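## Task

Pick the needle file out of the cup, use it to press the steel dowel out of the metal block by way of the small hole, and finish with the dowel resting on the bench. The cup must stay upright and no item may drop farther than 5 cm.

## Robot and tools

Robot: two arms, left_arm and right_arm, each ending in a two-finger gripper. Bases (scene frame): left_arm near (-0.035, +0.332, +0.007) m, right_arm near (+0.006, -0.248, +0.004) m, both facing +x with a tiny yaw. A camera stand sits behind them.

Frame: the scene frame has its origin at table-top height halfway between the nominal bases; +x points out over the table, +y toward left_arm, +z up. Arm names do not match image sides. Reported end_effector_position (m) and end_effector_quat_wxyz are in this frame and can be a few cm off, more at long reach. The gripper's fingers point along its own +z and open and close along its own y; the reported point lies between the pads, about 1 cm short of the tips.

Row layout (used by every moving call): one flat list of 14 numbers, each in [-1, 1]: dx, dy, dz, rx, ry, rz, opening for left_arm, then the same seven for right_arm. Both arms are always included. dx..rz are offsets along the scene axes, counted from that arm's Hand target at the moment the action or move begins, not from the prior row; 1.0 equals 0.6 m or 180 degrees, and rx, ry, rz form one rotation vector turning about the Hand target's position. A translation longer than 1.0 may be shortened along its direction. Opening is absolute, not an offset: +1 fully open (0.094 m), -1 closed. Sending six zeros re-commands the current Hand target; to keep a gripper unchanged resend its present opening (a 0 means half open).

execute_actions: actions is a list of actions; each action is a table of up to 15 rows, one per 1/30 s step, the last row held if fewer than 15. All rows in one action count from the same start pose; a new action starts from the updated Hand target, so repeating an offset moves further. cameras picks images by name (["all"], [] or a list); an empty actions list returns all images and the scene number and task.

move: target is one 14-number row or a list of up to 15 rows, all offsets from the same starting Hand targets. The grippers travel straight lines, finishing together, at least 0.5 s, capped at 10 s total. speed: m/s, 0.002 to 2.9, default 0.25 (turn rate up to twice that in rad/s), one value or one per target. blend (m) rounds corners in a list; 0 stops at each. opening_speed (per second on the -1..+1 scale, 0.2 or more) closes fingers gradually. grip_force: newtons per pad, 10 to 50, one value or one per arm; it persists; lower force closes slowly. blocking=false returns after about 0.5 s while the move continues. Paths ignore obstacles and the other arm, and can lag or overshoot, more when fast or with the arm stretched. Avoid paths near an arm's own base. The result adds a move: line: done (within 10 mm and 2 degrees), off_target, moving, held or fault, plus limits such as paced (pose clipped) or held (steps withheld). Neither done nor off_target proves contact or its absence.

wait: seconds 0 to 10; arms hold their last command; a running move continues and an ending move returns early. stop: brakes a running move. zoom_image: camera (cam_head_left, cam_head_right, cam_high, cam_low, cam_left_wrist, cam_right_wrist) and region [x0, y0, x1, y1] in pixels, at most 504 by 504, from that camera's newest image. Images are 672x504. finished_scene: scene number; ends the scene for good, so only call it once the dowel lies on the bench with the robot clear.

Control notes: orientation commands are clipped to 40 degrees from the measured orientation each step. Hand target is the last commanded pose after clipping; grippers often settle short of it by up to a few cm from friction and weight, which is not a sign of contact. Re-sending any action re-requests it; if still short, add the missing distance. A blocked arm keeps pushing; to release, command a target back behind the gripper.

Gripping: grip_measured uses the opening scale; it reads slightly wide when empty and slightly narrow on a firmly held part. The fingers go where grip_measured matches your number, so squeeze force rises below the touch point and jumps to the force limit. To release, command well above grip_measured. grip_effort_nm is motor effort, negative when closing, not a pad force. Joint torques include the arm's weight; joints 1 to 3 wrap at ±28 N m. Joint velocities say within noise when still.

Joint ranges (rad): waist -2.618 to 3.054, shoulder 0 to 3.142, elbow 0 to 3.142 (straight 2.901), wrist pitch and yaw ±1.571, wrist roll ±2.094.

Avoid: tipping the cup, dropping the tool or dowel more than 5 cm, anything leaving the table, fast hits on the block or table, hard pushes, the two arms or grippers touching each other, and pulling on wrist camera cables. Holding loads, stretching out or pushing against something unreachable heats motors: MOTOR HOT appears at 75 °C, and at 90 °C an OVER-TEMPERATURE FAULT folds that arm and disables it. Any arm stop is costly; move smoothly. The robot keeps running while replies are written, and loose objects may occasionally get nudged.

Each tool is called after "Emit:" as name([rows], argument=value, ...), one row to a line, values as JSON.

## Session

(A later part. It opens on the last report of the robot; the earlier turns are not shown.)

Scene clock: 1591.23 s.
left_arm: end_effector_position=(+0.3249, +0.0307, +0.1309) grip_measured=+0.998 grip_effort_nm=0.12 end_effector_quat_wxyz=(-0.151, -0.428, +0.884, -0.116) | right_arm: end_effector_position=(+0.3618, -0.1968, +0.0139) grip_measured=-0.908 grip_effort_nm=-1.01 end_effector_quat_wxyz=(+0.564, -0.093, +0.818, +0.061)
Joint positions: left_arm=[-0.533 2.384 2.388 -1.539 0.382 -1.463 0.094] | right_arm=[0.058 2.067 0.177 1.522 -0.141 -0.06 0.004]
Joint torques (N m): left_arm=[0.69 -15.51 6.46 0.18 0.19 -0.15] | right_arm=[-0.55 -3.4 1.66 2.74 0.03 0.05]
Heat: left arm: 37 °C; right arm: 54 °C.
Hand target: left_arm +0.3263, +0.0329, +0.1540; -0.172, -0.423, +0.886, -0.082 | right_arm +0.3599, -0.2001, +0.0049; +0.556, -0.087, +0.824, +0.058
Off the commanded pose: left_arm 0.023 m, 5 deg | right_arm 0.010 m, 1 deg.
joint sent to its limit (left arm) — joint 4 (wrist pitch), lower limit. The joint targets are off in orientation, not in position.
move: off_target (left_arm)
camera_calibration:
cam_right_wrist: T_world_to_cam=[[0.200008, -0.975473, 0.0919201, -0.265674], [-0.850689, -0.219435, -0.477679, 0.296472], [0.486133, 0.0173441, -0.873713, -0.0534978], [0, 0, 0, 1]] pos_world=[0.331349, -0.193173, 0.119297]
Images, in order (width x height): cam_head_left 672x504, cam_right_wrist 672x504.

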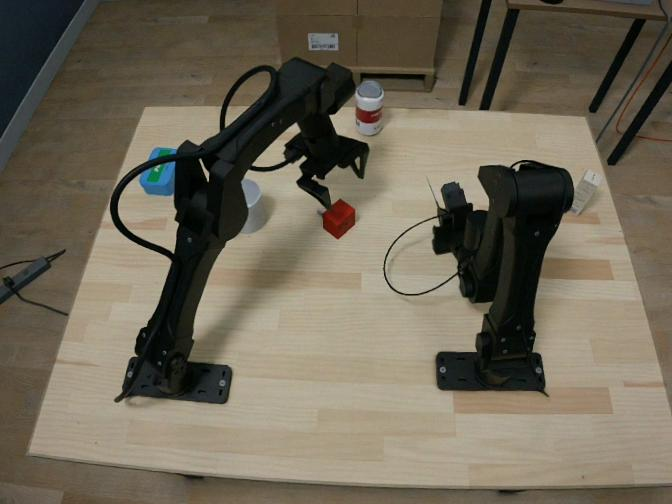

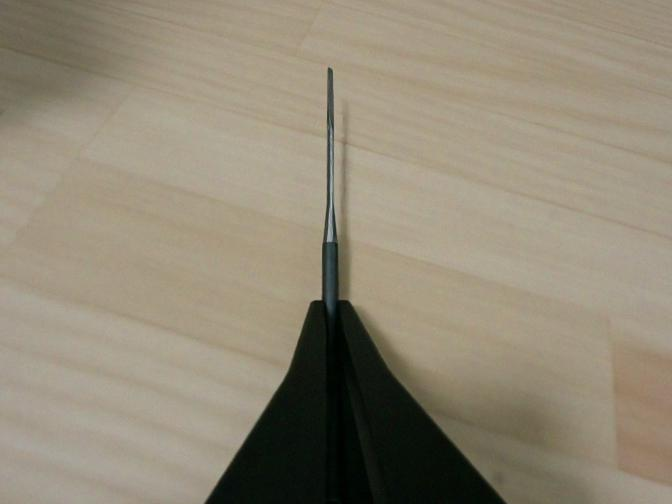

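Emit:
move([
  [0,0,0,0,0,0,1,0,0,0,0,0,0,-0.5],
  [0,0,0,0,0,0,1,-0.02,0,0.12,0,0,0,-0.3],
], speed=[0.05,0.1], opening_speed=0.4, cameras=["cam_right_wrist","cam_head_left","cam_high"])

Scene clock: 1601.67 s.
left_arm: end_effector_position=(+0.3249, +0.0307, +0.1309) grip_measured=+0.998 grip_effort_nm=0.12 end_effector_quat_wxyz=(-0.151, -0.428, +0.884, -0.116) | right_arm: end_effector_position=(+0.3419, -0.2018, +0.0668) grip_measured=-0.303 grip_effort_nm=0.16 end_effector_quat_wxyz=(+0.546, -0.086, +0.831, +0.057)
Joint positions: left_arm=[-0.533 2.384 2.388 -1.539 0.382 -1.463 0.094] | right_arm=[0.053 1.425 0.145 0.869 -0.13 -0.057 0.033]
Joint torques (N m): left_arm=[1.02 -15.5 6.32 0.18 0.22 -0.14] | right_arm=[0.13 -5.71 6.78 2.33 -0.07 0.03]
Motor temperatures (°C): left_arm=[23 40 31 27 24 22 24] | right_arm=[23 26 36 56 23 25 29]
Heat: left arm: 40 °C; right arm: 56 °C.
Hand target: left_arm +0.3263, +0.0329, +0.1540; -0.172, -0.423, +0.886, -0.082 | right_arm +0.3480, -0.2000, +0.0770; +0.556, -0.087, +0.824, +0.058
Off the commanded pose: left_arm 0.023 m, 5 deg | right_arm 0.012 m, 1 deg.
joint sent to its limit (left arm) — joint 4 (wrist pitch), lower limit. The joint targets are off in orientation, not in position.
move: off_target (left_arm, right_arm); target 2's new opening was sent with right_arm's hand 0.012 m and 1 deg from that target
camera_calibration:
cam_right_wrist: T_world_to_cam=[[0.188247, -0.978222, 0.0874357, -0.267775], [-0.874009, -0.207466, -0.439393, 0.311503], [0.447963, 0.00629471, -0.89403, 0.0146879], [0, 0, 0, 1]] pos_world=[0.316085, -0.197409, 0.173417]
Images, in order (width x height): cam_head_left 672x504, cam_high 672x504, cam_right_wrist 672x504.

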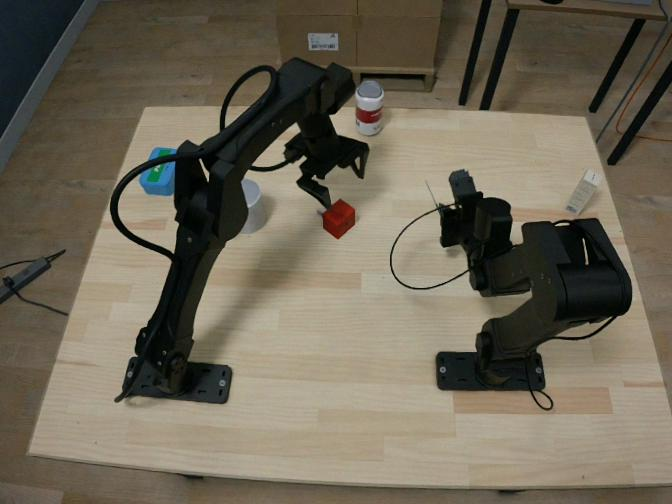

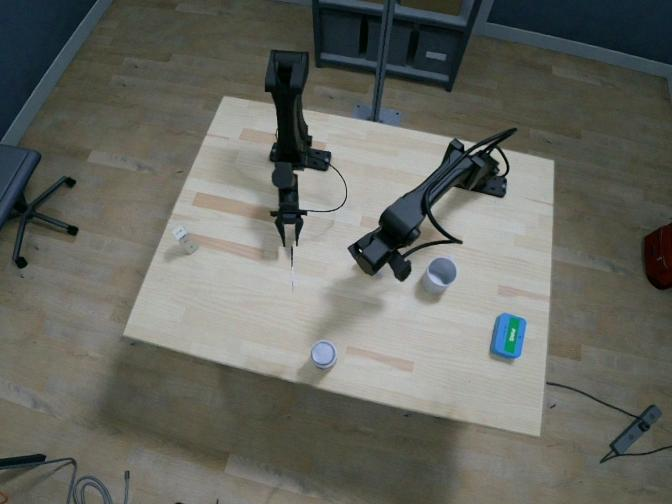

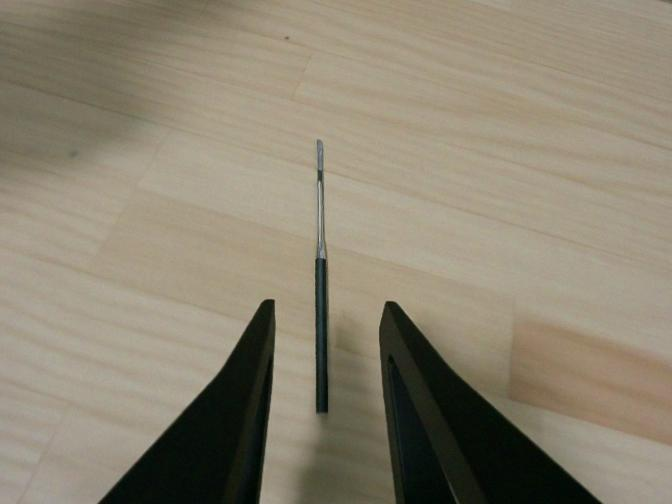

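Emit:
zoom_image(camera="cam_head_left", region=[290, 170, 370, 250])

Emit:
zoom_image(camera="cam_high", region=[340, 220, 470, 310])

Scaled by 6.300 from the camera's 672x504 image, which has a finer 960x720 frame.

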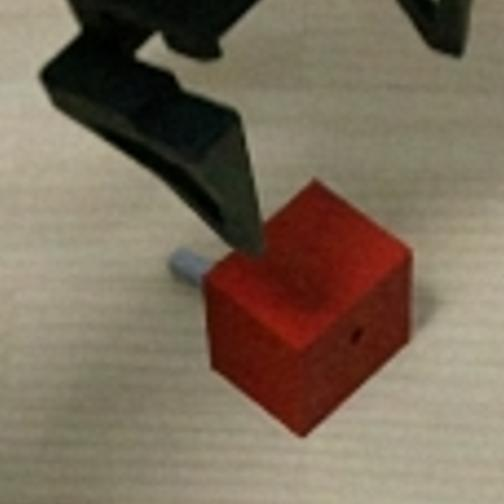

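Scaled by 3.877 from the camera's 672x504 image, which has a finer 960x720 frame.

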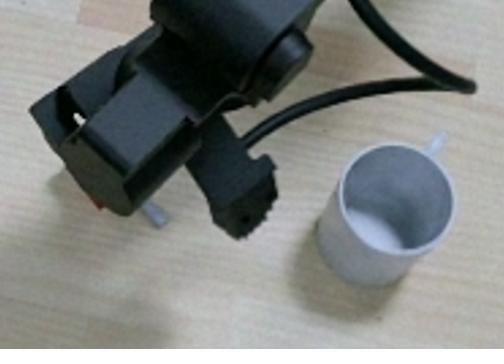

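Emit:
finished_scene(scene=1)

The scene is finished: the task was done.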